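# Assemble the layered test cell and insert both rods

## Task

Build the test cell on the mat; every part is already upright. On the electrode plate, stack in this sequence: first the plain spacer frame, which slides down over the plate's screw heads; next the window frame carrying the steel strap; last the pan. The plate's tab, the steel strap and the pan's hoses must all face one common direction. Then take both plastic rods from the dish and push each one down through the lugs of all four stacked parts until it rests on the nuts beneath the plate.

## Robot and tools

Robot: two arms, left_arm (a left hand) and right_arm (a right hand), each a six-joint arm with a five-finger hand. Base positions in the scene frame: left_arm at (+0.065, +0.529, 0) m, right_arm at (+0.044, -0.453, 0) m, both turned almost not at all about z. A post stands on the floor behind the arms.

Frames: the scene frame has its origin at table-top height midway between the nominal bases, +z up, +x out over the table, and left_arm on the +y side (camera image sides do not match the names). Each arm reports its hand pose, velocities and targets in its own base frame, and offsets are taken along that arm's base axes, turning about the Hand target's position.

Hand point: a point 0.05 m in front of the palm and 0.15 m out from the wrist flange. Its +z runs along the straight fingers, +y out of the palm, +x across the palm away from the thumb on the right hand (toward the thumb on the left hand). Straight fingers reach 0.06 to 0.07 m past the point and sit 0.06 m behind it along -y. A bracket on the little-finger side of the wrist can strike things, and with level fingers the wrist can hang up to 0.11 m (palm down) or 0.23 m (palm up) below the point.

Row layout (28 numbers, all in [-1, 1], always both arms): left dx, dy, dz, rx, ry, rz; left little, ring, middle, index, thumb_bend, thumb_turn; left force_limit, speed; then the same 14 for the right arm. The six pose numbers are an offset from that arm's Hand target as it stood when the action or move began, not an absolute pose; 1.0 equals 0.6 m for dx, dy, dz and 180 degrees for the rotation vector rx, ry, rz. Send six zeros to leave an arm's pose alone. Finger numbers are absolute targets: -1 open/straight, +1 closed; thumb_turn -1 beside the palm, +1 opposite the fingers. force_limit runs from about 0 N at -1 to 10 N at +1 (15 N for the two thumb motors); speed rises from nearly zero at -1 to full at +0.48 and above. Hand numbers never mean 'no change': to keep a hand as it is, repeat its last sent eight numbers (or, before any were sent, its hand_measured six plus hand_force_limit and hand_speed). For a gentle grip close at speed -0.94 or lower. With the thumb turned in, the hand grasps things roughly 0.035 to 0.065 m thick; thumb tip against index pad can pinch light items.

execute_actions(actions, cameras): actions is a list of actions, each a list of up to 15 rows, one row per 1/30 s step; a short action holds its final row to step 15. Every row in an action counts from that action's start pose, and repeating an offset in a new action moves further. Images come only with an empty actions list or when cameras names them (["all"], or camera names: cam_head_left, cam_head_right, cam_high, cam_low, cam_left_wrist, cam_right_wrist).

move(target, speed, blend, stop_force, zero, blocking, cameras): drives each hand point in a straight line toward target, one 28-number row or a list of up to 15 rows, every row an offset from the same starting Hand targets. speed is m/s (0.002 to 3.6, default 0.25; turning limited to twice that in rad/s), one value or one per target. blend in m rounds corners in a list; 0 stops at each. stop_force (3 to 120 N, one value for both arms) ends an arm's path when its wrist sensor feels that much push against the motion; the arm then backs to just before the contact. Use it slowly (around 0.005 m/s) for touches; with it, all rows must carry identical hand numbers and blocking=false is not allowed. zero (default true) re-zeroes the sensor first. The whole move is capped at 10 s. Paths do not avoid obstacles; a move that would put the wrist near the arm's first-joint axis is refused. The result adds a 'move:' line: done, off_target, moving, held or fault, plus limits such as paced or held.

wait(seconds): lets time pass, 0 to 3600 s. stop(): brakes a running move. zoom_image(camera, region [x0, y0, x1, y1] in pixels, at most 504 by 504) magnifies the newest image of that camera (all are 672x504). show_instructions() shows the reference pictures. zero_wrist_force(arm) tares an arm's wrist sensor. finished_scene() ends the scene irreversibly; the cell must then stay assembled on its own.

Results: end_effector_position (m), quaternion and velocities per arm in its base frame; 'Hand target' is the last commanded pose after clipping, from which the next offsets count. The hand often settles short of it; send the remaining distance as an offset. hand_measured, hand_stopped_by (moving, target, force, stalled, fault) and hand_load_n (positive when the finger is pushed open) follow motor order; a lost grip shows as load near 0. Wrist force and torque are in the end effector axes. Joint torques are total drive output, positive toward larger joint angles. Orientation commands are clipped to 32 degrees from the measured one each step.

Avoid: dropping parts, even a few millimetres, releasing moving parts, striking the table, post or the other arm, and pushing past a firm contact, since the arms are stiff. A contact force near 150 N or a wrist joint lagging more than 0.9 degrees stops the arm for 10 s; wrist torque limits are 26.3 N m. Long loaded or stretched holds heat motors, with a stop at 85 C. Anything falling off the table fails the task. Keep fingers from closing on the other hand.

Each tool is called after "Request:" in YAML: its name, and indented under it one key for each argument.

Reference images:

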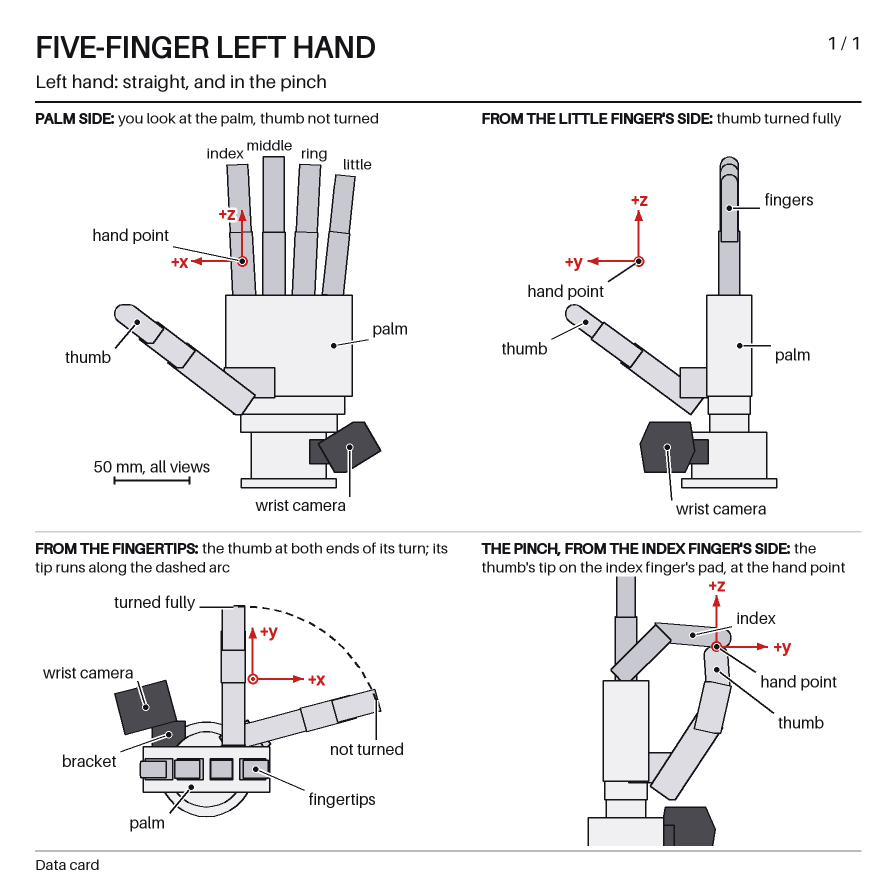

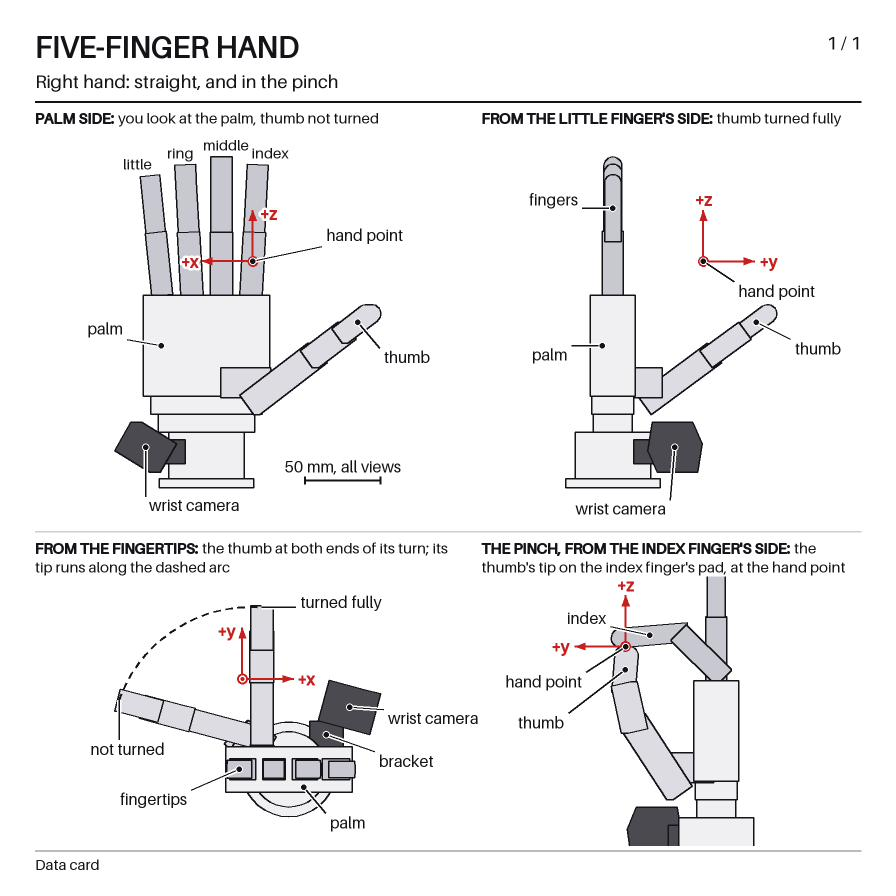

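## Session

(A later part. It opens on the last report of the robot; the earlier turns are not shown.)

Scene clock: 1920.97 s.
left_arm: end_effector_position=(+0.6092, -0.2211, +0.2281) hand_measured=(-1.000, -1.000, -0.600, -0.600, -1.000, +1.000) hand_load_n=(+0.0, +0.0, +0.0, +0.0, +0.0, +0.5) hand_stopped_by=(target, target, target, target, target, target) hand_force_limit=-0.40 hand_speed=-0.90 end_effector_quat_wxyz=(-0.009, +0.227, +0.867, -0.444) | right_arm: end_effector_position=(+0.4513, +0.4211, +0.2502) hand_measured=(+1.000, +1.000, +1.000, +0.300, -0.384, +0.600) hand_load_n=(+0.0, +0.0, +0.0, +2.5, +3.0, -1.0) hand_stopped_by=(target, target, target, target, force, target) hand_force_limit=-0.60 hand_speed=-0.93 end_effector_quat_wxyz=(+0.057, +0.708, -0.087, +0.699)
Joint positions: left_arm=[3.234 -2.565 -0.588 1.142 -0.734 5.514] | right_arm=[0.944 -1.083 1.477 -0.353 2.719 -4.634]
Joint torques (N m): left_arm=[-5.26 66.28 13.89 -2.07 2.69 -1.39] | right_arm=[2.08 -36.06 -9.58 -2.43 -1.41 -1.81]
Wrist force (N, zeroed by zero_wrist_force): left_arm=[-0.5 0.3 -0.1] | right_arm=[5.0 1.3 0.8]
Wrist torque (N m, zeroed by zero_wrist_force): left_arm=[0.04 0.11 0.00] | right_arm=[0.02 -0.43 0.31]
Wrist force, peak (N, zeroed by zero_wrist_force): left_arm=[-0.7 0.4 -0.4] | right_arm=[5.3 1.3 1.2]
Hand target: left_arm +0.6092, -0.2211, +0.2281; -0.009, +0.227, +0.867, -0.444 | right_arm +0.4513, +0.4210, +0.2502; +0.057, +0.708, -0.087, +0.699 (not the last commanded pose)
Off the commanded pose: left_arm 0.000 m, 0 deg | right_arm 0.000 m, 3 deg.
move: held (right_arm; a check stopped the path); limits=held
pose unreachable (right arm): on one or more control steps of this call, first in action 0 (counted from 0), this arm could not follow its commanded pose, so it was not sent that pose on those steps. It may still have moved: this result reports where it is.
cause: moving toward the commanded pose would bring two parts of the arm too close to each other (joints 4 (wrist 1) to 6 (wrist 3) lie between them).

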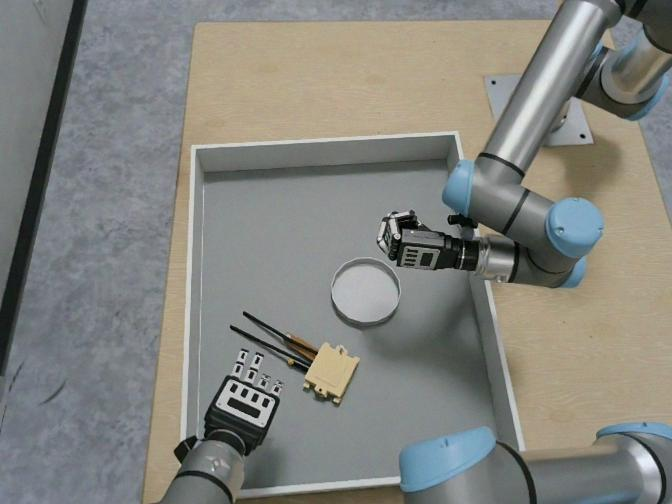

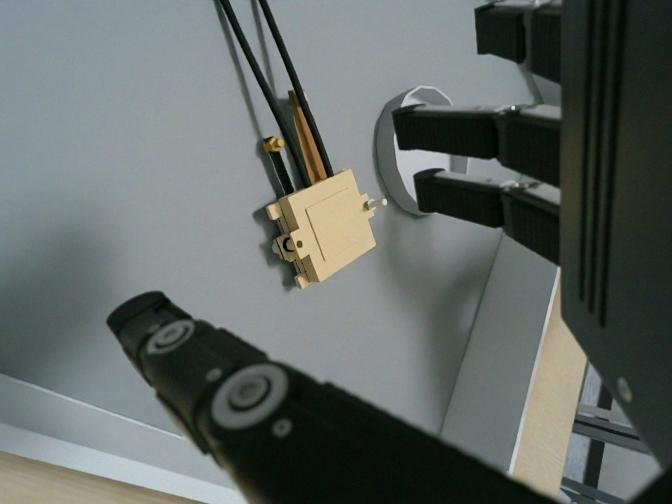

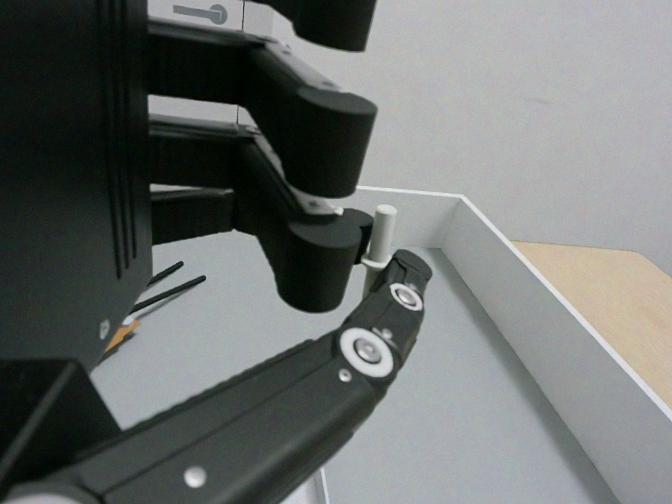

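Request:
move:
  target: [0,0,0,0,0,0,-1,-1,-0.6,-0.6,-1,1,-0.4,-0.9,0,0,0,-0.01369,-0.00358,0.04262,1,1,1,0.3,-0.28,0.6,-0.6,-0.93]
  speed: 0.15

Request:
move:
  target: [0,0,0,0,0,0,-1,-1,-0.6,-0.6,-1,1,-0.4,-0.9,0.2223,0.3998,-0.208,0,0,0,1,1,1,0.3,-0.28,0.6,-0.6,-0.93]
  speed: 0.12
  cameras: ["cam_high","cam_left_wrist","cam_right_wrist"]

Scene clock: 1930.00 s.
left_arm: end_effector_position=(+0.6092, -0.2211, +0.2282) hand_measured=(-1.000, -1.000, -0.600, -0.600, -1.000, +1.000) hand_load_n=(+0.0, +0.0, +0.0, +0.0, +0.0, +0.0) hand_stopped_by=(target, target, target, target, target, target) hand_force_limit=-0.40 hand_speed=-0.90 end_effector_quat_wxyz=(-0.009, +0.227, +0.867, -0.444) | right_arm: end_effector_position=(+0.4513, +0.4210, +0.2502) hand_measured=(+1.000, +1.000, +1.000, +0.300, -0.384, +0.600) hand_load_n=(+0.0, +0.0, +0.0, +3.0, +3.0, -0.5) hand_stopped_by=(target, target, target, target, force, target) hand_force_limit=-0.60 hand_speed=-0.93 end_effector_quat_wxyz=(+0.025, +0.707, -0.025, +0.707)
Joint positions: left_arm=[3.234 -2.565 -0.588 1.142 -0.734 5.514] | right_arm=[0.93 -1.159 1.611 -0.452 2.572 -4.713]
Joint torques (N m): left_arm=[0.23 66.42 14.74 -1.3 2.57 1.12] | right_arm=[9.39 -32.35 -18.14 -0.21 -1.49 1.42]
Wrist force (N, zeroed by zero_wrist_force): left_arm=[-0.5 0.3 0.0] | right_arm=[5.3 1.8 1.3]
Wrist torque (N m, zeroed by zero_wrist_force): left_arm=[0.03 0.11 0.01] | right_arm=[0.03 -0.42 0.23]
Wrist force, peak (N, zeroed by zero_wrist_force): left_arm=[-0.8 0.0 -0.1] | right_arm=[5.3 1.9 1.4]
Hand target: left_arm +0.6092, -0.2211, +0.2281; -0.009, +0.227, +0.867, -0.444 | right_arm +0.4513, +0.4210, +0.2502; +0.025, +0.707, -0.025, +0.707
Off the commanded pose: left_arm 0.000 m, 0 deg | right_arm 0.000 m, 0 deg.
move: done

Scene clock: 1933.00 s.
left_arm: end_effector_position=(+0.6092, -0.2211, +0.2281) hand_measured=(-1.000, -1.000, -0.600, -0.600, -1.000, +1.000) hand_load_n=(+0.0, +0.0, +0.0, +0.0, +0.0, +0.0) hand_stopped_by=(target, target, target, target, target, target) hand_force_limit=-0.40 hand_speed=-0.90 end_effector_quat_wxyz=(-0.009, +0.227, +0.867, -0.444) | right_arm: end_effector_position=(+0.5847, +0.6609, +0.1252) hand_measured=(+1.000, +1.000, +1.000, +0.300, -0.384, +0.600) hand_load_n=(+0.0, +0.0, +0.0, +2.5, +3.0, -0.5) hand_stopped_by=(target, target, target, target, force, target) hand_force_limit=-0.60 hand_speed=-0.93 end_effector_quat_wxyz=(+0.025, +0.707, -0.025, +0.707) end_effector_velocity=(+0.000, +0.001, -0.001) end_effector_angular_velocity=(-0.001, -0.001, +0.003)
Joint positions: left_arm=[3.234 -2.565 -0.588 1.142 -0.734 5.514] | right_arm=[0.975 -0.265 0.311 -0.046 2.617 -4.712]
Joint velocities: left_arm=[within noise] | right_arm=[0 0 0.004 -0.005 -0.002 -0.003]
Joint torques (N m): left_arm=[0.77 64.75 7.23 -1.33 2.59 -1] | right_arm=[9.28 -75.23 -11.95 -2.66 -1.35 -2.4]
Wrist force (N, zeroed by zero_wrist_force): left_arm=[-0.7 0.1 0.0] | right_arm=[4.0 1.2 1.2]
Wrist torque (N m, zeroed by zero_wrist_force): left_arm=[0.01 0.14 0.00] | right_arm=[-0.01 -0.19 0.16]
Wrist force, peak (N, zeroed by zero_wrist_force): left_arm=[-0.6 0.5 0.1] | right_arm=[5.6 2.7 1.2]
Hand target: left_arm +0.6092, -0.2211, +0.2281; -0.009, +0.227, +0.867, -0.444 | right_arm +0.5847, +0.6609, +0.1254; +0.025, +0.707, -0.025, +0.707
Off the commanded pose: left_arm 0.000 m, 0 deg | right_arm 0.000 m, 0 deg.
move: done

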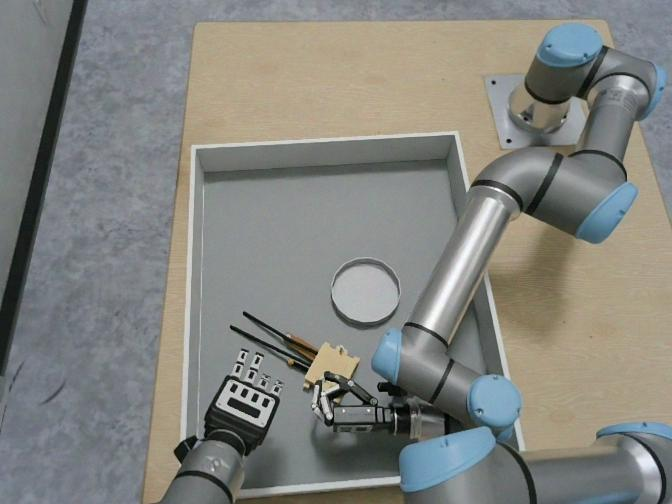

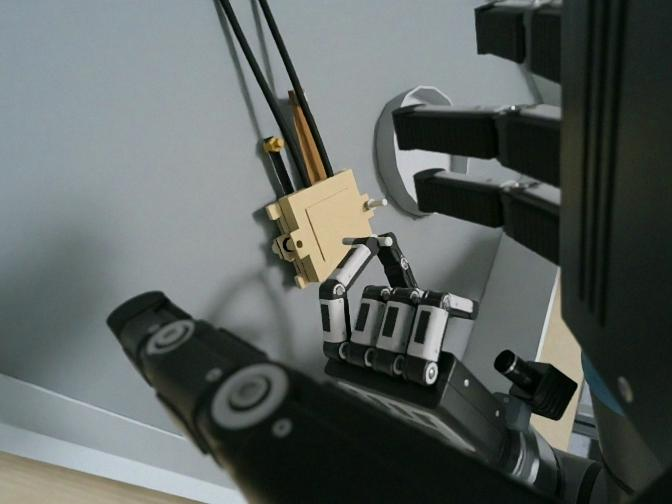

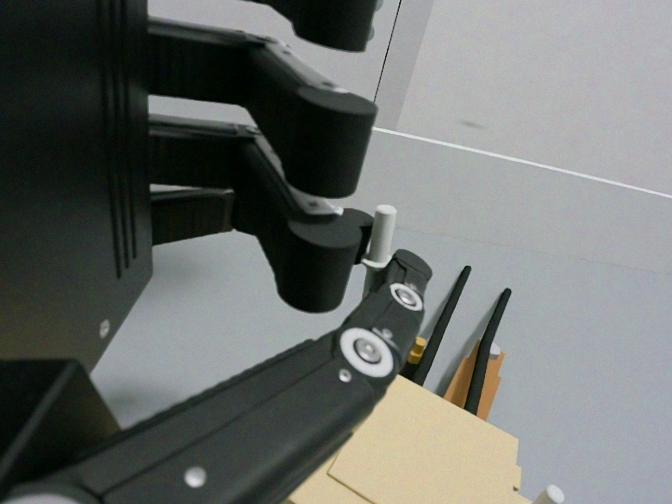

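Request:
zoom_image:
  camera: "cam_left_wrist"
  region: [260, 200, 400, 300]

Scaled by 3.600.

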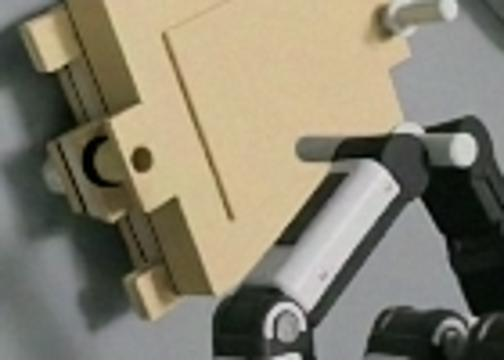

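Request:
zoom_image:
  camera: "cam_left_wrist"
  region: [330, 190, 402, 254]

Request:
zoom_image:
  camera: "cam_left_wrist"
  region: [270, 214, 342, 278]

Scaled by 7.000.

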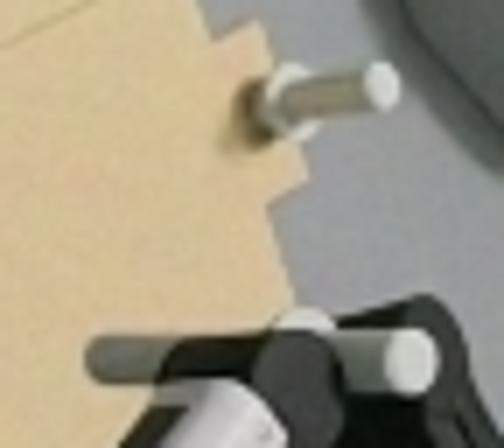

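Scaled by 7.000.

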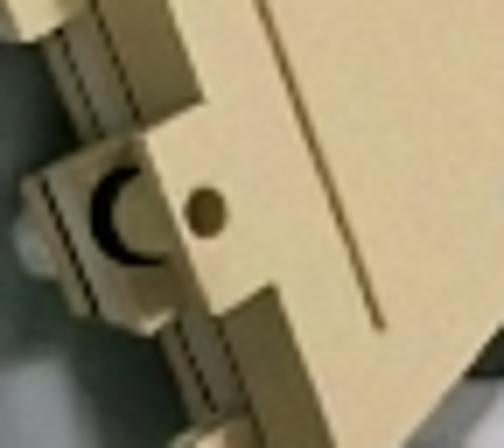

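Request:
move:
  target: [0,0,0,0,0,0,-1,-1,-0.6,-0.6,-1,1,-0.4,-0.9,0.0113,0.0083,-0.0167,0.0309,-0.0321,0,1,1,1,0.3,-0.28,0.6,-0.6,-0.93]
  speed: 0.08
  cameras: ["cam_left_wrist"]

Request:
zoom_image:
  camera: "cam_left_wrist"
  region: [316, 190, 400, 264]

Request:
zoom_image:
  camera: "cam_left_wrist"
  region: [280, 214, 352, 278]

Scene clock: 1941.60 s.
left_arm: end_effector_position=(+0.6092, -0.2211, +0.2281) hand_measured=(-1.000, -1.000, -0.600, -0.600, -1.000, +1.000) hand_load_n=(+0.0, +0.0, +0.0, +0.0, +0.0, +0.0) hand_stopped_by=(target, target, target, target, target, target) hand_force_limit=-0.40 hand_speed=-0.90 end_effector_quat_wxyz=(-0.009, +0.227, +0.867, -0.444) | right_arm: end_effector_position=(+0.5914, +0.6659, +0.1154) hand_measured=(+1.000, +1.000, +1.000, +0.300, -0.384, +0.600) hand_load_n=(+0.0, +0.0, +0.0, +3.0, +3.0, -0.5) hand_stopped_by=(target, target, target, target, force, target) hand_force_limit=-0.60 hand_speed=-0.93 end_effector_quat_wxyz=(-0.010, +0.671, -0.060, +0.739)
Joint positions: left_arm=[3.234 -2.565 -0.588 1.142 -0.734 5.514] | right_arm=[0.973 -0.327 0.512 -0.371 2.612 -4.769]
Joint torques (N m): left_arm=[0.8 61.81 7.53 -1.27 2.47 -1.66] | right_arm=[-5.28 -59.71 -32.71 -2.33 -0.26 1.85]
Wrist force (N, zeroed by zero_wrist_force): left_arm=[-0.5 0.3 -0.1] | right_arm=[4.6 1.3 1.5]
Wrist torque (N m, zeroed by zero_wrist_force): left_arm=[0.05 0.11 0.01] | right_arm=[0.02 -0.32 0.26]
Wrist force, peak (N, zeroed by zero_wrist_force): left_arm=[-0.6 0.6 -0.4] | right_arm=[5.0 1.3 1.8]
Hand target: left_arm +0.6092, -0.2211, +0.2281; -0.009, +0.227, +0.867, -0.444 | right_arm +0.5914, +0.6659, +0.1153; -0.010, +0.671, -0.060, +0.739
Off the commanded pose: left_arm 0.000 m, 0 deg | right_arm 0.000 m, 0 deg.
move: done

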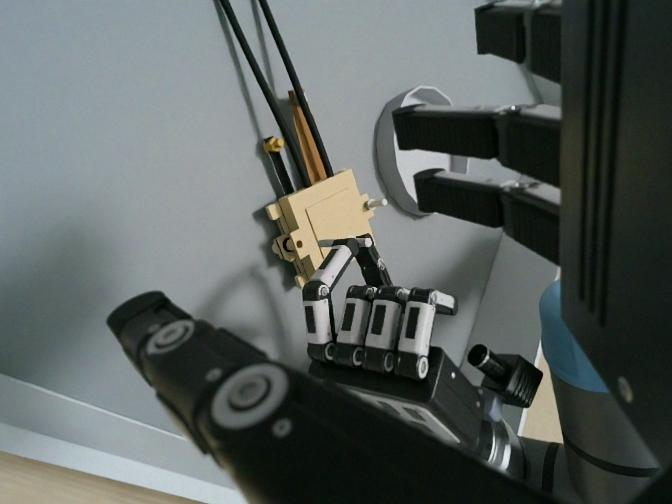

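Scaled by 6.000.

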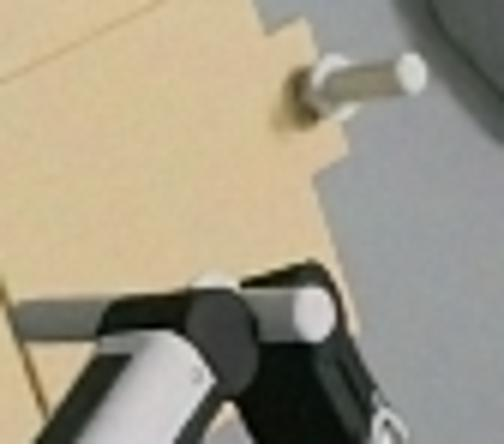

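Scaled by 7.000.

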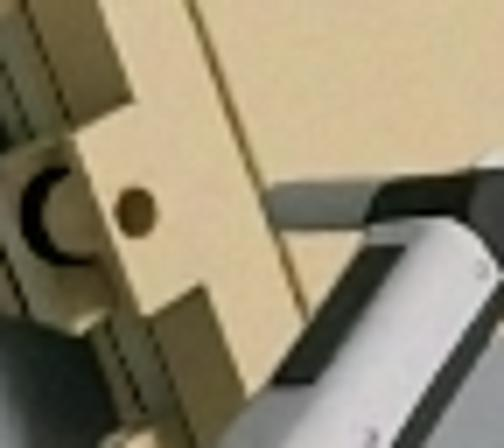

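Request:
move:
  target: [0,0,0,0,0,0,-1,-1,-0.6,-0.6,-1,1,-0.4,-0.9,-0.0031,-0.0013,-0.0347,0.0026,-0.0084,0,1,1,1,0.3,-0.28,0.6,-0.6,-0.93]
  speed: 0.03
  cameras: ["cam_left_wrist"]

Scene clock: 1950.43 s.
left_arm: end_effector_position=(+0.6092, -0.2211, +0.2281) hand_measured=(-1.000, -1.000, -0.600, -0.600, -1.000, +1.000) hand_load_n=(+0.5, +0.0, +0.0, +0.5, +0.0, +0.0) hand_stopped_by=(target, target, target, target, target, target) hand_force_limit=-0.40 hand_speed=-0.90 end_effector_quat_wxyz=(-0.009, +0.227, +0.867, -0.444) | right_arm: end_effector_position=(+0.5895, +0.6651, +0.0945) hand_measured=(+1.000, +1.000, +1.000, +0.300, -0.384, +0.600) hand_load_n=(+0.0, +0.0, +0.0, +2.5, +3.0, -0.5) hand_stopped_by=(target, target, target, target, force, target) hand_force_limit=-0.60 hand_speed=-0.93 end_effector_quat_wxyz=(-0.014, +0.661, -0.063, +0.748)
Joint positions: left_arm=[3.234 -2.565 -0.588 1.142 -0.734 5.514] | right_arm=[0.974 -0.328 0.588 -0.496 2.61 -4.803]
Joint torques (N m): left_arm=[1.55 58.67 7.67 -1.26 2.42 -1.9] | right_arm=[6.57 -60.84 -32.38 0.32 -1.48 2.03]
Wrist force (N, zeroed by zero_wrist_force): left_arm=[-0.5 0.5 -0.1] | right_arm=[4.6 0.7 2.2]
Wrist torque (N m, zeroed by zero_wrist_force): left_arm=[0.08 0.10 0.00] | right_arm=[-0.14 -0.35 0.23]
Wrist force, peak (N, zeroed by zero_wrist_force): left_arm=[-0.8 0.3 -0.3] | right_arm=[5.2 0.8 2.2]
Hand target: left_arm +0.6092, -0.2211, +0.2281; -0.009, +0.227, +0.867, -0.444 | right_arm +0.5896, +0.6651, +0.0945; -0.014, +0.661, -0.063, +0.748
Off the commanded pose: left_arm 0.000 m, 0 deg | right_arm 0.000 m, 0 deg.
move: done

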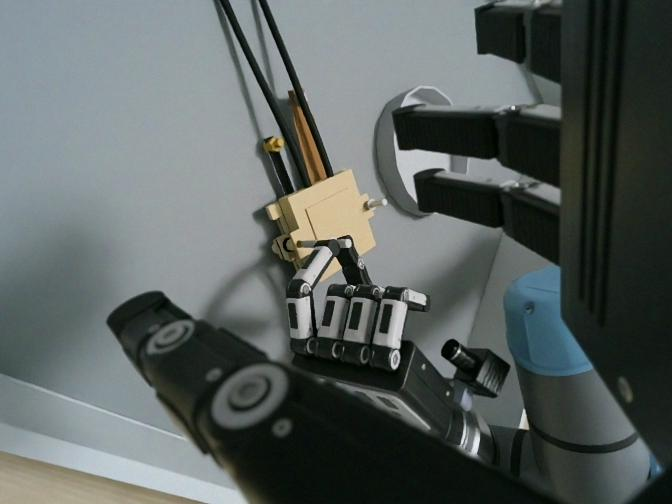

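Request:
zoom_image:
  camera: "cam_left_wrist"
  region: [262, 214, 366, 278]

Request:
zoom_image:
  camera: "cam_left_wrist"
  region: [262, 214, 334, 278]

Scaled by 4.846.

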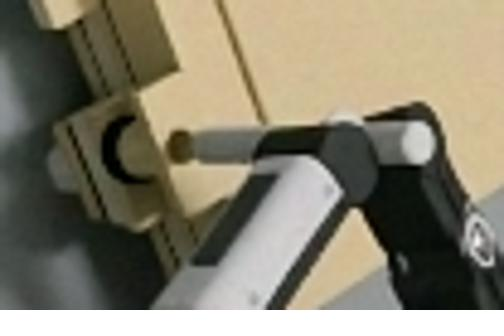

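Scaled by 7.000.

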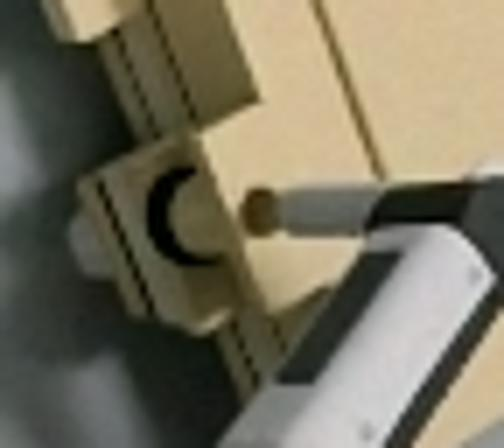

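Request:
zoom_image:
  camera: "cam_left_wrist"
  region: [280, 214, 352, 278]

Request:
zoom_image:
  camera: "cam_left_wrist"
  region: [240, 140, 420, 290]

Scaled by 7.000.

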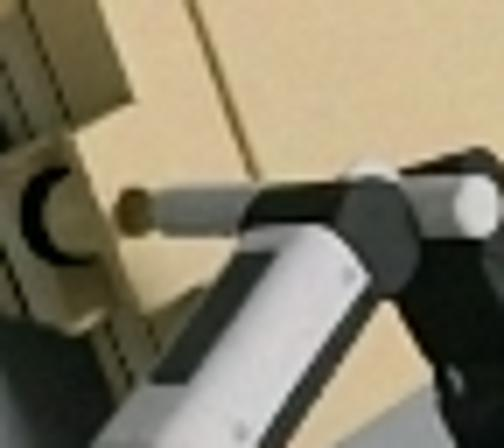

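Scaled by 2.800.

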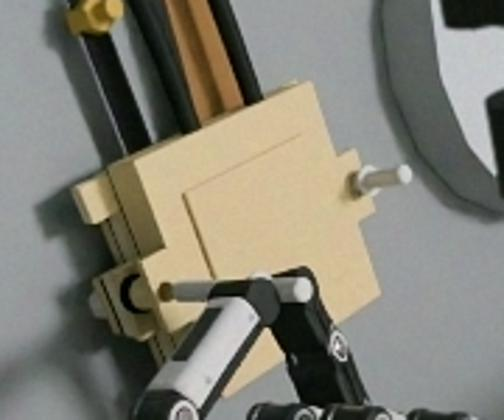

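Request:
move:
  target:
    - [0,0,0,0,0,0,-1,-1,-0.6,-0.6,-1,1,-0.4,-0.9,-0.0005,-0.001,-0.0033,0,0,0,1,1,1,0.3,-0.28,0.6,-0.6,-0.93]
    - [0,0,0,0,0,0,-1,-1,-0.6,-0.6,-1,1,-0.4,-0.9,-0.0005,-0.001,-0.0242,0,0,0,1,1,1,0.3,-0.28,0.6,-0.6,-0.93]
  speed: 0.005
  stop_force: 3
  cameras: ["cam_left_wrist"]

Request:
zoom_image:
  camera: "cam_left_wrist"
  region: [280, 214, 352, 278]

Scene clock: 1958.10 s.
left_arm: end_effector_position=(+0.6092, -0.2211, +0.2281) hand_measured=(-1.000, -1.000, -0.600, -0.600, -1.000, +1.000) hand_load_n=(+0.0, +0.0, +0.0, +0.0, +0.0, +0.0) hand_stopped_by=(target, target, target, target, target, target) hand_force_limit=-0.40 hand_speed=-0.90 end_effector_quat_wxyz=(-0.009, +0.227, +0.867, -0.444) | right_arm: end_effector_position=(+0.5893, +0.6645, +0.0799) hand_measured=(+1.000, +1.000, +1.000, +0.300, -0.384, +0.600) hand_load_n=(+0.0, +0.0, +0.0, +0.5, +0.0, +0.0) hand_stopped_by=(target, target, target, target, force, target) hand_force_limit=-0.60 hand_speed=-0.93 end_effector_quat_wxyz=(-0.014, +0.661, -0.063, +0.748)
Joint positions: left_arm=[3.234 -2.565 -0.588 1.142 -0.734 5.514] | right_arm=[0.974 -0.315 0.598 -0.52 2.61 -4.803]
Joint torques (N m): left_arm=[1.39 54.76 7.37 -1.25 2.54 -1.88] | right_arm=[-6.69 -66.96 -12.34 -0.1 -1.04 -1.43]
Wrist force (N, zeroed by zero_wrist_force): left_arm=[-0.6 0.1 -0.1] | right_arm=[4.7 0.7 2.2]
Wrist torque (N m, zeroed by zero_wrist_force): left_arm=[0.02 0.11 0.00] | right_arm=[-0.12 -0.36 0.18]
Wrist force, peak (N, zeroed by zero_wrist_force): left_arm=[-0.7 0.5 -0.2] | right_arm=[6.5 0.6 2.3]
Hand target: left_arm +0.6092, -0.2211, +0.2281; -0.009, +0.227, +0.867, -0.444 | right_arm +0.5893, +0.6645, +0.0800; -0.014, +0.661, -0.063, +0.748
Off the commanded pose: left_arm 0.000 m, 0 deg | right_arm 0.000 m, 0 deg.
move: done

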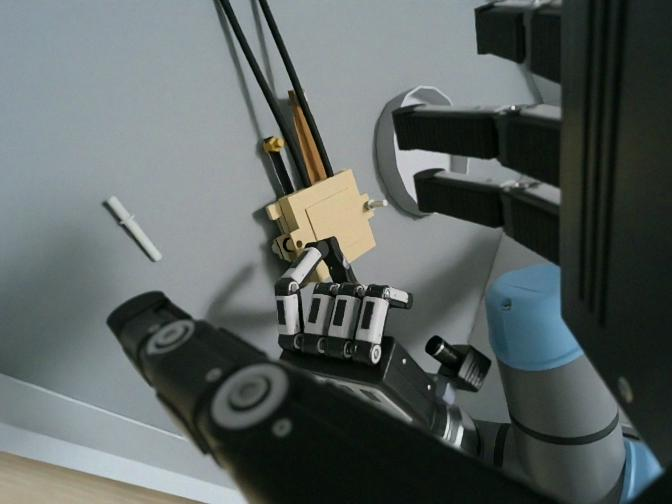

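Scaled by 7.000.

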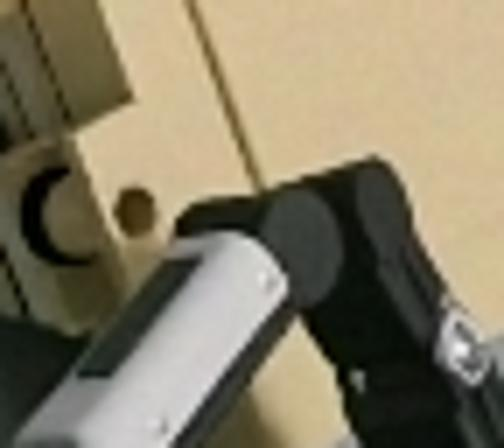

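Request:
move:
  target: [0,0,0,0,0,0,-1,-1,-0.6,-0.6,-1,1,-0.4,-0.9,0,0,0.0667,0,0,0,1,1,1,0.3,-0.28,0.6,-0.6,-0.93]
  speed: 0.08
  cameras: ["all"]

Scene clock: 1961.30 s.
left_arm: end_effector_position=(+0.6092, -0.2211, +0.2281) hand_measured=(-1.000, -1.000, -0.600, -0.600, -1.000, +1.000) hand_load_n=(+0.0, +0.0, +0.0, +0.0, +0.0, +0.0) hand_stopped_by=(target, target, target, target, target, target) hand_force_limit=-0.40 hand_speed=-0.90 end_effector_quat_wxyz=(-0.009, +0.227, +0.867, -0.444) | right_arm: end_effector_position=(+0.5893, +0.6646, +0.1202) hand_measured=(+1.000, +1.000, +1.000, +0.300, -0.384, +0.600) hand_load_n=(+0.0, +0.0, +0.0, +0.0, +0.0, +0.0) hand_stopped_by=(target, target, target, target, force, target) hand_force_limit=-0.60 hand_speed=-0.93 end_effector_quat_wxyz=(-0.014, +0.661, -0.063, +0.748)
Joint positions: left_arm=[3.234 -2.565 -0.588 1.142 -0.734 5.514] | right_arm=[0.974 -0.357 0.58 -0.459 2.61 -4.803]
Joint torques (N m): left_arm=[1.44 52.89 8.22 -1.3 2.34 -1.88] | right_arm=[-7.42 -54.18 -10.45 -3.28 0.2 2.03]
Wrist force (N, zeroed by zero_wrist_force): left_arm=[-0.5 0.2 -0.1] | right_arm=[4.7 1.1 2.3]
Wrist torque (N m, zeroed by zero_wrist_force): left_arm=[0.03 0.11 0.01] | right_arm=[-0.09 -0.38 0.22]
Wrist force, peak (N, zeroed by zero_wrist_force): left_arm=[-0.7 0.4 0.0] | right_arm=[5.5 0.7 2.1]
Hand target: left_arm +0.6092, -0.2211, +0.2281; -0.009, +0.227, +0.867, -0.444 | right_arm +0.5893, +0.6645, +0.1200; -0.014, +0.661, -0.063, +0.748
Off the commanded pose: left_arm 0.000 m, 0 deg | right_arm 0.000 m, 0 deg.
move: done

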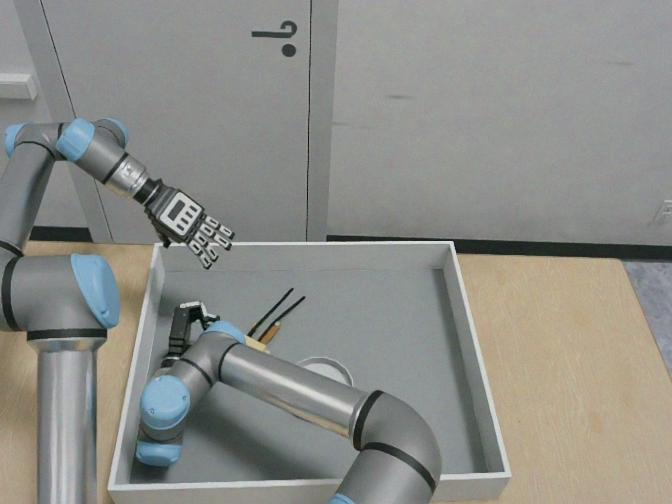

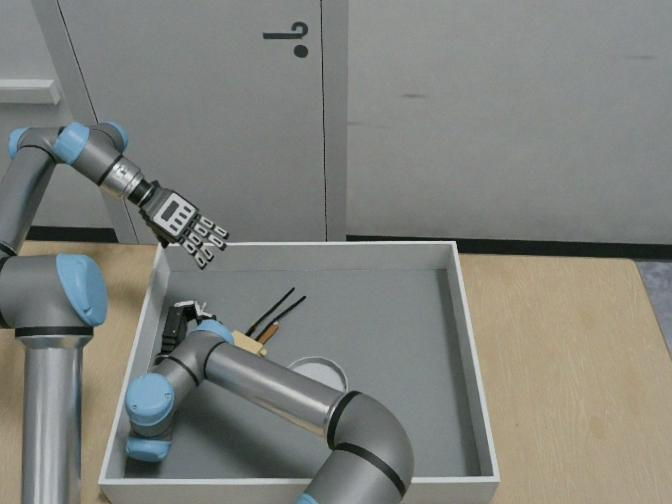

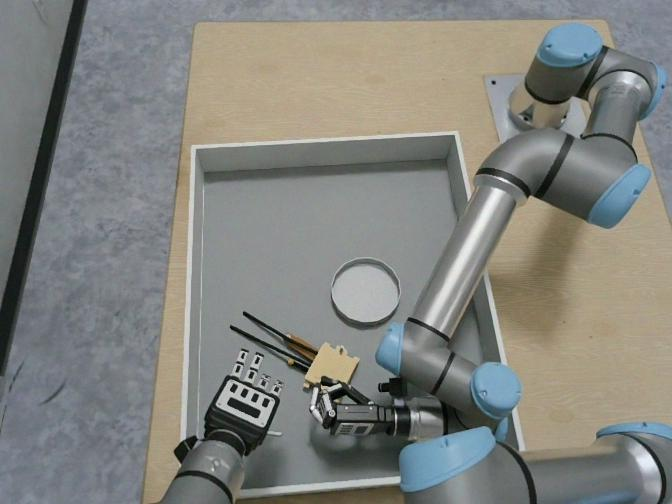

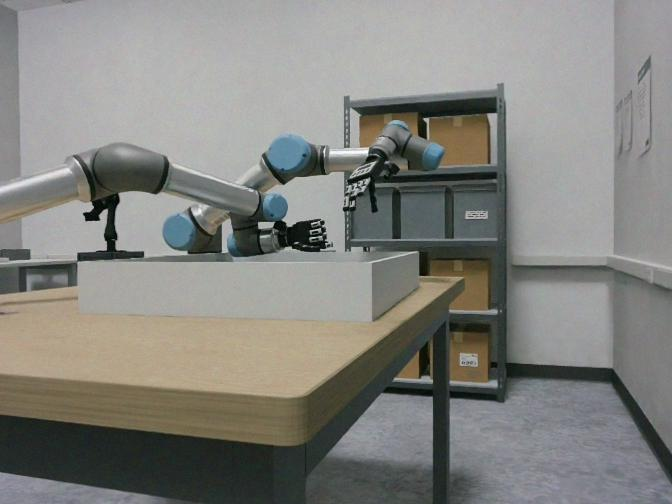

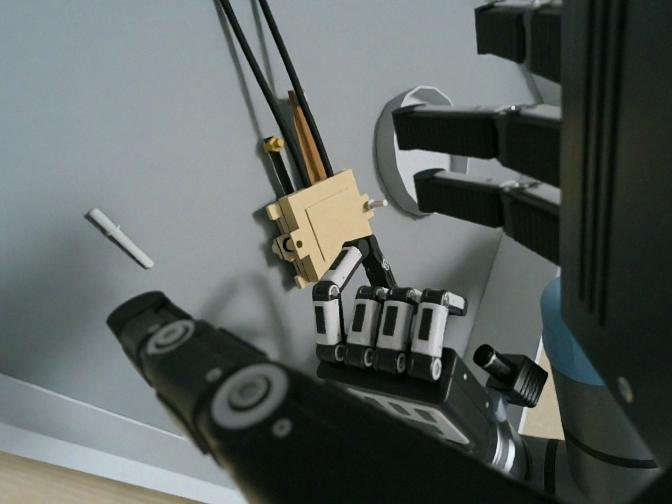

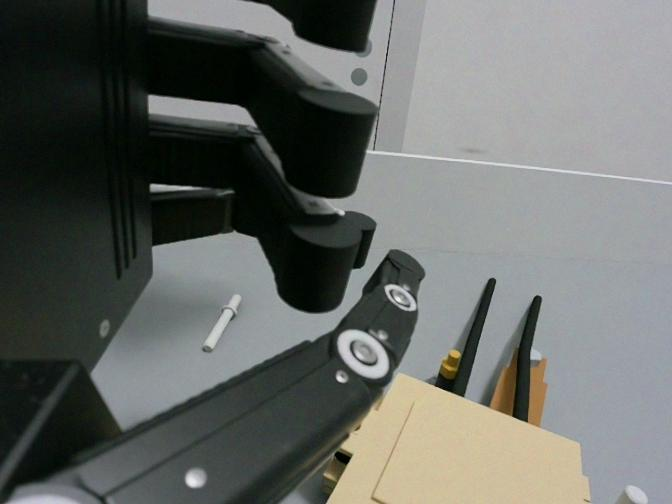

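Request:
move:
  target: [0,0,0,0,0,0,-1,-1,-0.6,-0.6,-1,1,-0.4,-0.9,-0.2,0.0,0.05,0,0,0,1,1,1,0.3,-0.5,0.6,-0.6,-0.93]
  speed: 0.1
  cameras: ["cam_left_wrist","cam_right_wrist"]

Request:
zoom_image:
  camera: "cam_left_wrist"
  region: [250, 170, 410, 300]

Request:
zoom_image:
  camera: "cam_left_wrist"
  region: [70, 190, 180, 290]

Scene clock: 1966.67 s.
left_arm: end_effector_position=(+0.6092, -0.2211, +0.2281) hand_measured=(-1.000, -1.000, -0.600, -0.600, -1.000, +1.000) hand_load_n=(+0.0, +0.0, +0.0, +0.0, +0.0, +0.0) hand_stopped_by=(target, target, target, target, target, target) hand_force_limit=-0.40 hand_speed=-0.90 end_effector_quat_wxyz=(-0.009, +0.227, +0.867, -0.444) | right_arm: end_effector_position=(+0.5850, +0.6644, +0.1208) hand_measured=(+1.000, +1.000, +1.000, +0.300, -0.500, +0.600) hand_load_n=(+0.0, +0.0, +0.0, +0.0, +0.0, +0.0) hand_stopped_by=(target, target, target, target, target, target) hand_force_limit=-0.60 hand_speed=-0.93 end_effector_quat_wxyz=(-0.014, +0.661, -0.063, +0.748)
Joint positions: left_arm=[3.234 -2.565 -0.588 1.142 -0.734 5.514] | right_arm=[0.979 -0.366 0.595 -0.467 2.614 -4.805]
Joint torques (N m): left_arm=[0.61 51.81 8.45 -1.35 2.33 -1.92] | right_arm=[8.65 -75.95 -11.11 -3.3 0.82 1.8]
Wrist force (N, zeroed by zero_wrist_force): left_arm=[-0.5 0.3 0.0] | right_arm=[4.7 1.0 2.2]
Wrist torque (N m, zeroed by zero_wrist_force): left_arm=[0.04 0.10 0.01] | right_arm=[-0.09 -0.36 0.17]
Wrist force, peak (N, zeroed by zero_wrist_force): left_arm=[-0.7 0.3 -0.2] | right_arm=[4.7 0.6 3.4]
Hand target: left_arm +0.6092, -0.2211, +0.2281; -0.009, +0.227, +0.867, -0.444 | right_arm +0.5850, +0.6644, +0.1208; -0.014, +0.661, -0.063, +0.748 (not the last commanded pose)
Off the commanded pose: left_arm 0.000 m, 0 deg | right_arm 0.119 m, 0 deg.
move: held (right_arm; a check stopped the path); limits=held
pose unreachable (right arm): on one or more control steps of this call, first in action 0 (counted from 0), this arm could not follow its commanded pose, so it was not sent that pose on those steps. It may still have moved: this result reports where it is.
cause: moving toward the commanded pose would bring two parts of the arm too close to each other (joints 4 (wrist 1) to 6 (wrist 3) lie between them).

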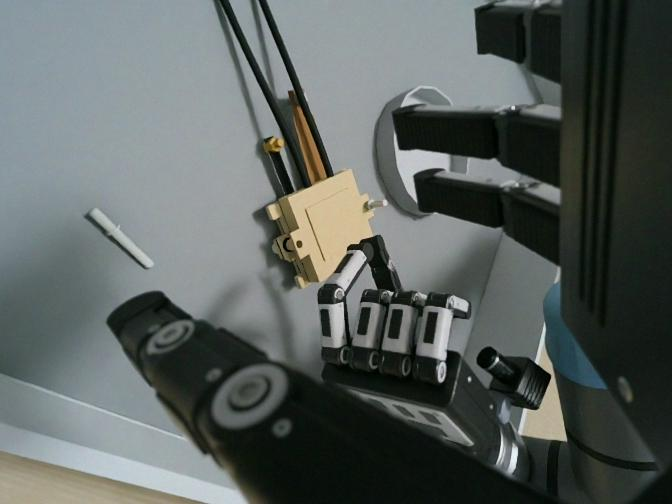

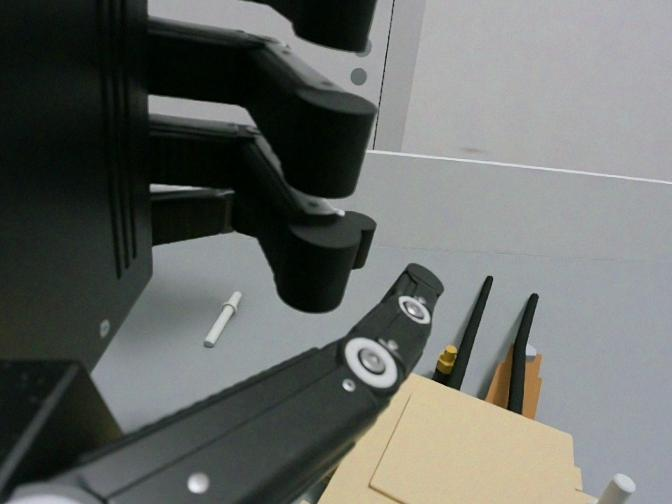

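Scaled by 3.150.

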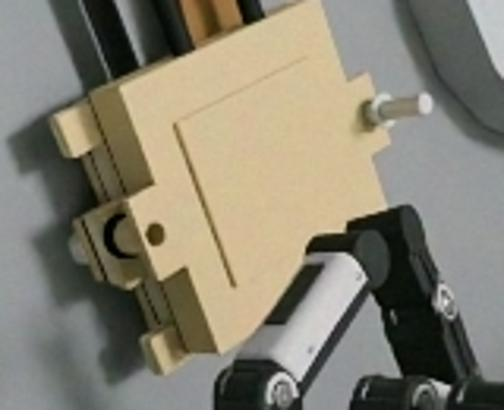

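Scaled by 4.582.

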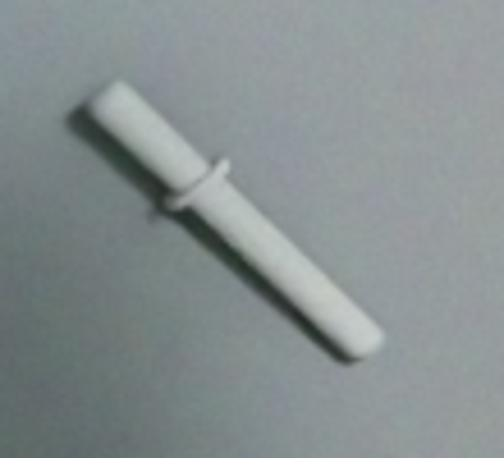

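Request:
move:
  target:
    - [0,0,0.18,0,0,0,-1,-1,-0.6,-0.6,-1,1,-0.4,-0.9,0,0,0,0,0,0,1,1,1,0.3,-0.5,0.6,-0.6,-0.93]
    - [-0.532,0.0685,0.27,-0.001,0.0964,0.7179,-1,-1,-0.6,-0.6,-1,1,-0.4,-0.9,0,0,0,0,0,0,1,1,1,0.3,-0.5,0.6,-0.6,-0.93]
  speed: 0.15
  blend: [0.03,0]
  cameras: ["cam_high","cam_head_left"]

Scene clock: 1981.97 s.
left_arm: end_effector_position=(+0.2901, -0.1800, +0.3901) hand_measured=(-1.000, -1.000, -0.600, -0.600, -1.000, +1.000) hand_load_n=(+0.0, +0.0, +0.0, +0.0, +0.0, +0.0) hand_stopped_by=(target, target, target, target, target, target) hand_force_limit=-0.40 hand_speed=-0.90 end_effector_quat_wxyz=(-0.291, +0.738, -0.566, +0.223) | right_arm: end_effector_position=(+0.5850, +0.6644, +0.1208) hand_measured=(+1.000, +1.000, +1.000, +0.300, -0.500, +0.600) hand_load_n=(+0.0, +0.0, +0.5, +0.0, +0.0, +0.0) hand_stopped_by=(target, target, target, target, target, target) hand_force_limit=-0.60 hand_speed=-0.93 end_effector_quat_wxyz=(-0.014, +0.661, -0.063, +0.748)
Joint positions: left_arm=[2.868 -1.339 -1.544 1.987 -1.927 2.732] | right_arm=[0.979 -0.366 0.595 -0.467 2.614 -4.805]
Joint torques (N m): left_arm=[-0.02 18.61 16.95 -0.56 -1.3 -1.55] | right_arm=[8.99 -75.89 -12.41 -3.02 -0.08 -1.42]
Wrist force (N, zeroed by zero_wrist_force): left_arm=[-0.1 0.2 -0.4] | right_arm=[4.7 1.1 1.6]
Wrist torque (N m, zeroed by zero_wrist_force): left_arm=[0.07 0.04 -0.03] | right_arm=[-0.04 -0.33 0.17]
Wrist force, peak (N, zeroed by zero_wrist_force): left_arm=[-0.1 1.9 0.9] | right_arm=[5.3 1.1 2.5]
Hand target: left_arm +0.2900, -0.1800, +0.3901; -0.291, +0.738, -0.566, +0.222 | right_arm +0.5850, +0.6644, +0.1208; -0.014, +0.661, -0.063, +0.748
Off the commanded pose: left_arm 0.000 m, 0 deg | right_arm 0.000 m, 0 deg.
move: done
Images, in order (width x height): cam_head_left 672x504, cam_high 672x504.

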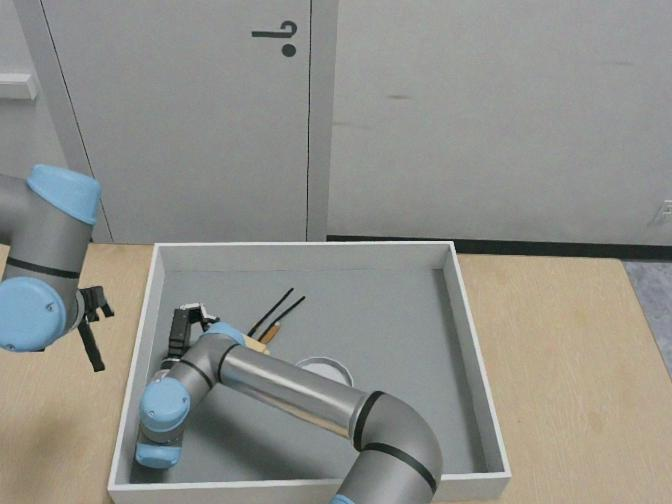

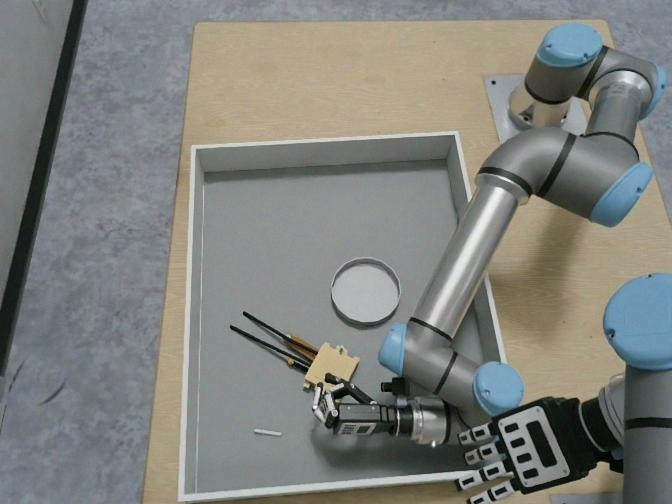

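Request:
move:
  target: [0.5423,-0.0797,-0.15,0,0,-0.639,1,1,1,0.3,-0.5,0.6,-0.4,-0.5,0,0,0,0,0,0,1,1,1,0.3,-0.5,0.6,-0.6,-0.93]
  speed: 0.15
  cameras: ["cam_left_wrist","cam_high"]

Scene clock: 2005.63 s.
left_arm: end_effector_position=(+0.6137, -0.2273, +0.2995) hand_measured=(+1.000, +1.000, +1.000, +0.300, -0.500, +0.600) hand_load_n=(+0.0, +0.0, +0.0, +0.5, +0.0, +0.0) hand_stopped_by=(target, target, target, target, target, target) hand_force_limit=-0.40 hand_speed=-0.50 end_effector_quat_wxyz=(+0.003, +0.077, +0.920, -0.385) | right_arm: end_effector_position=(+0.5850, +0.6644, +0.1208) hand_measured=(+1.000, +1.000, +1.000, +0.300, -0.500, +0.600) hand_load_n=(+0.0, +0.0, +0.0, +0.0, +0.0, +0.5) hand_stopped_by=(target, target, target, target, target, target) hand_force_limit=-0.60 hand_speed=-0.93 end_effector_quat_wxyz=(-0.014, +0.661, -0.063, +0.748)
Joint positions: left_arm=[3.2 -2.69 -0.035 1.021 -0.789 4.992] | right_arm=[0.979 -0.366 0.595 -0.467 2.614 -4.805]
Joint torques (N m): left_arm=[-7.9 48.31 20.52 -3.02 1.58 1.65] | right_arm=[8.66 -75.53 -12.07 -2.75 -0.88 -2.27]
Wrist force (N, zeroed by zero_wrist_force): left_arm=[0.0 0.1 -0.6] | right_arm=[4.7 1.2 1.9]
Wrist torque (N m, zeroed by zero_wrist_force): left_arm=[0.09 0.01 0.07] | right_arm=[-0.04 -0.34 0.17]
Wrist force, peak (N, zeroed by zero_wrist_force): left_arm=[0.0 0.6 -0.7] | right_arm=[5.4 1.0 2.3]
Hand target: left_arm +0.6154, -0.2278, +0.3001; -0.031, +0.081, +0.927, -0.365 | right_arm +0.5850, +0.6644, +0.1208; -0.014, +0.661, -0.063, +0.748
Off the commanded pose: left_arm 0.002 m, 5 deg | right_arm 0.000 m, 0 deg.
elbow stopped short (left arm): the move would have taken joint 3 (elbow) straighter than the controller allows.
move: off_target (left_arm)
Images, in order (width x height): cam_high 672x504, cam_left_wrist 672x504.

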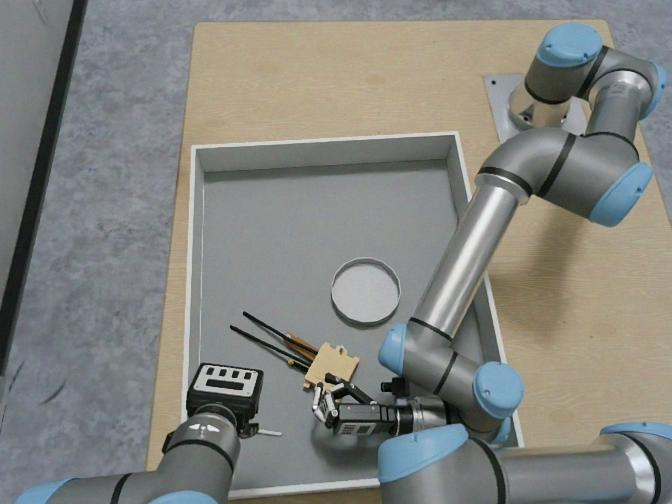

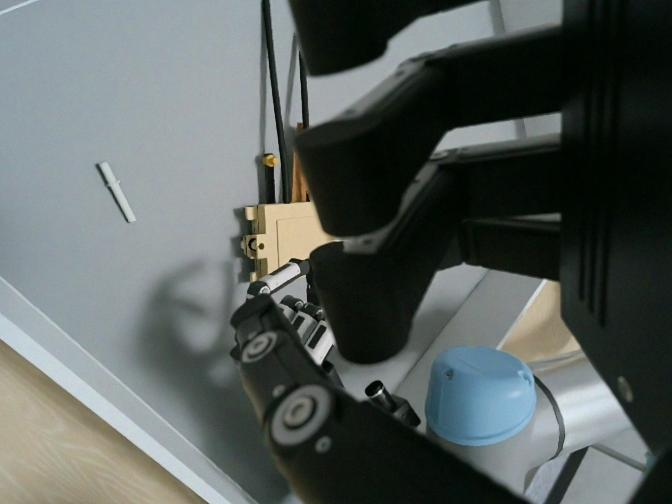

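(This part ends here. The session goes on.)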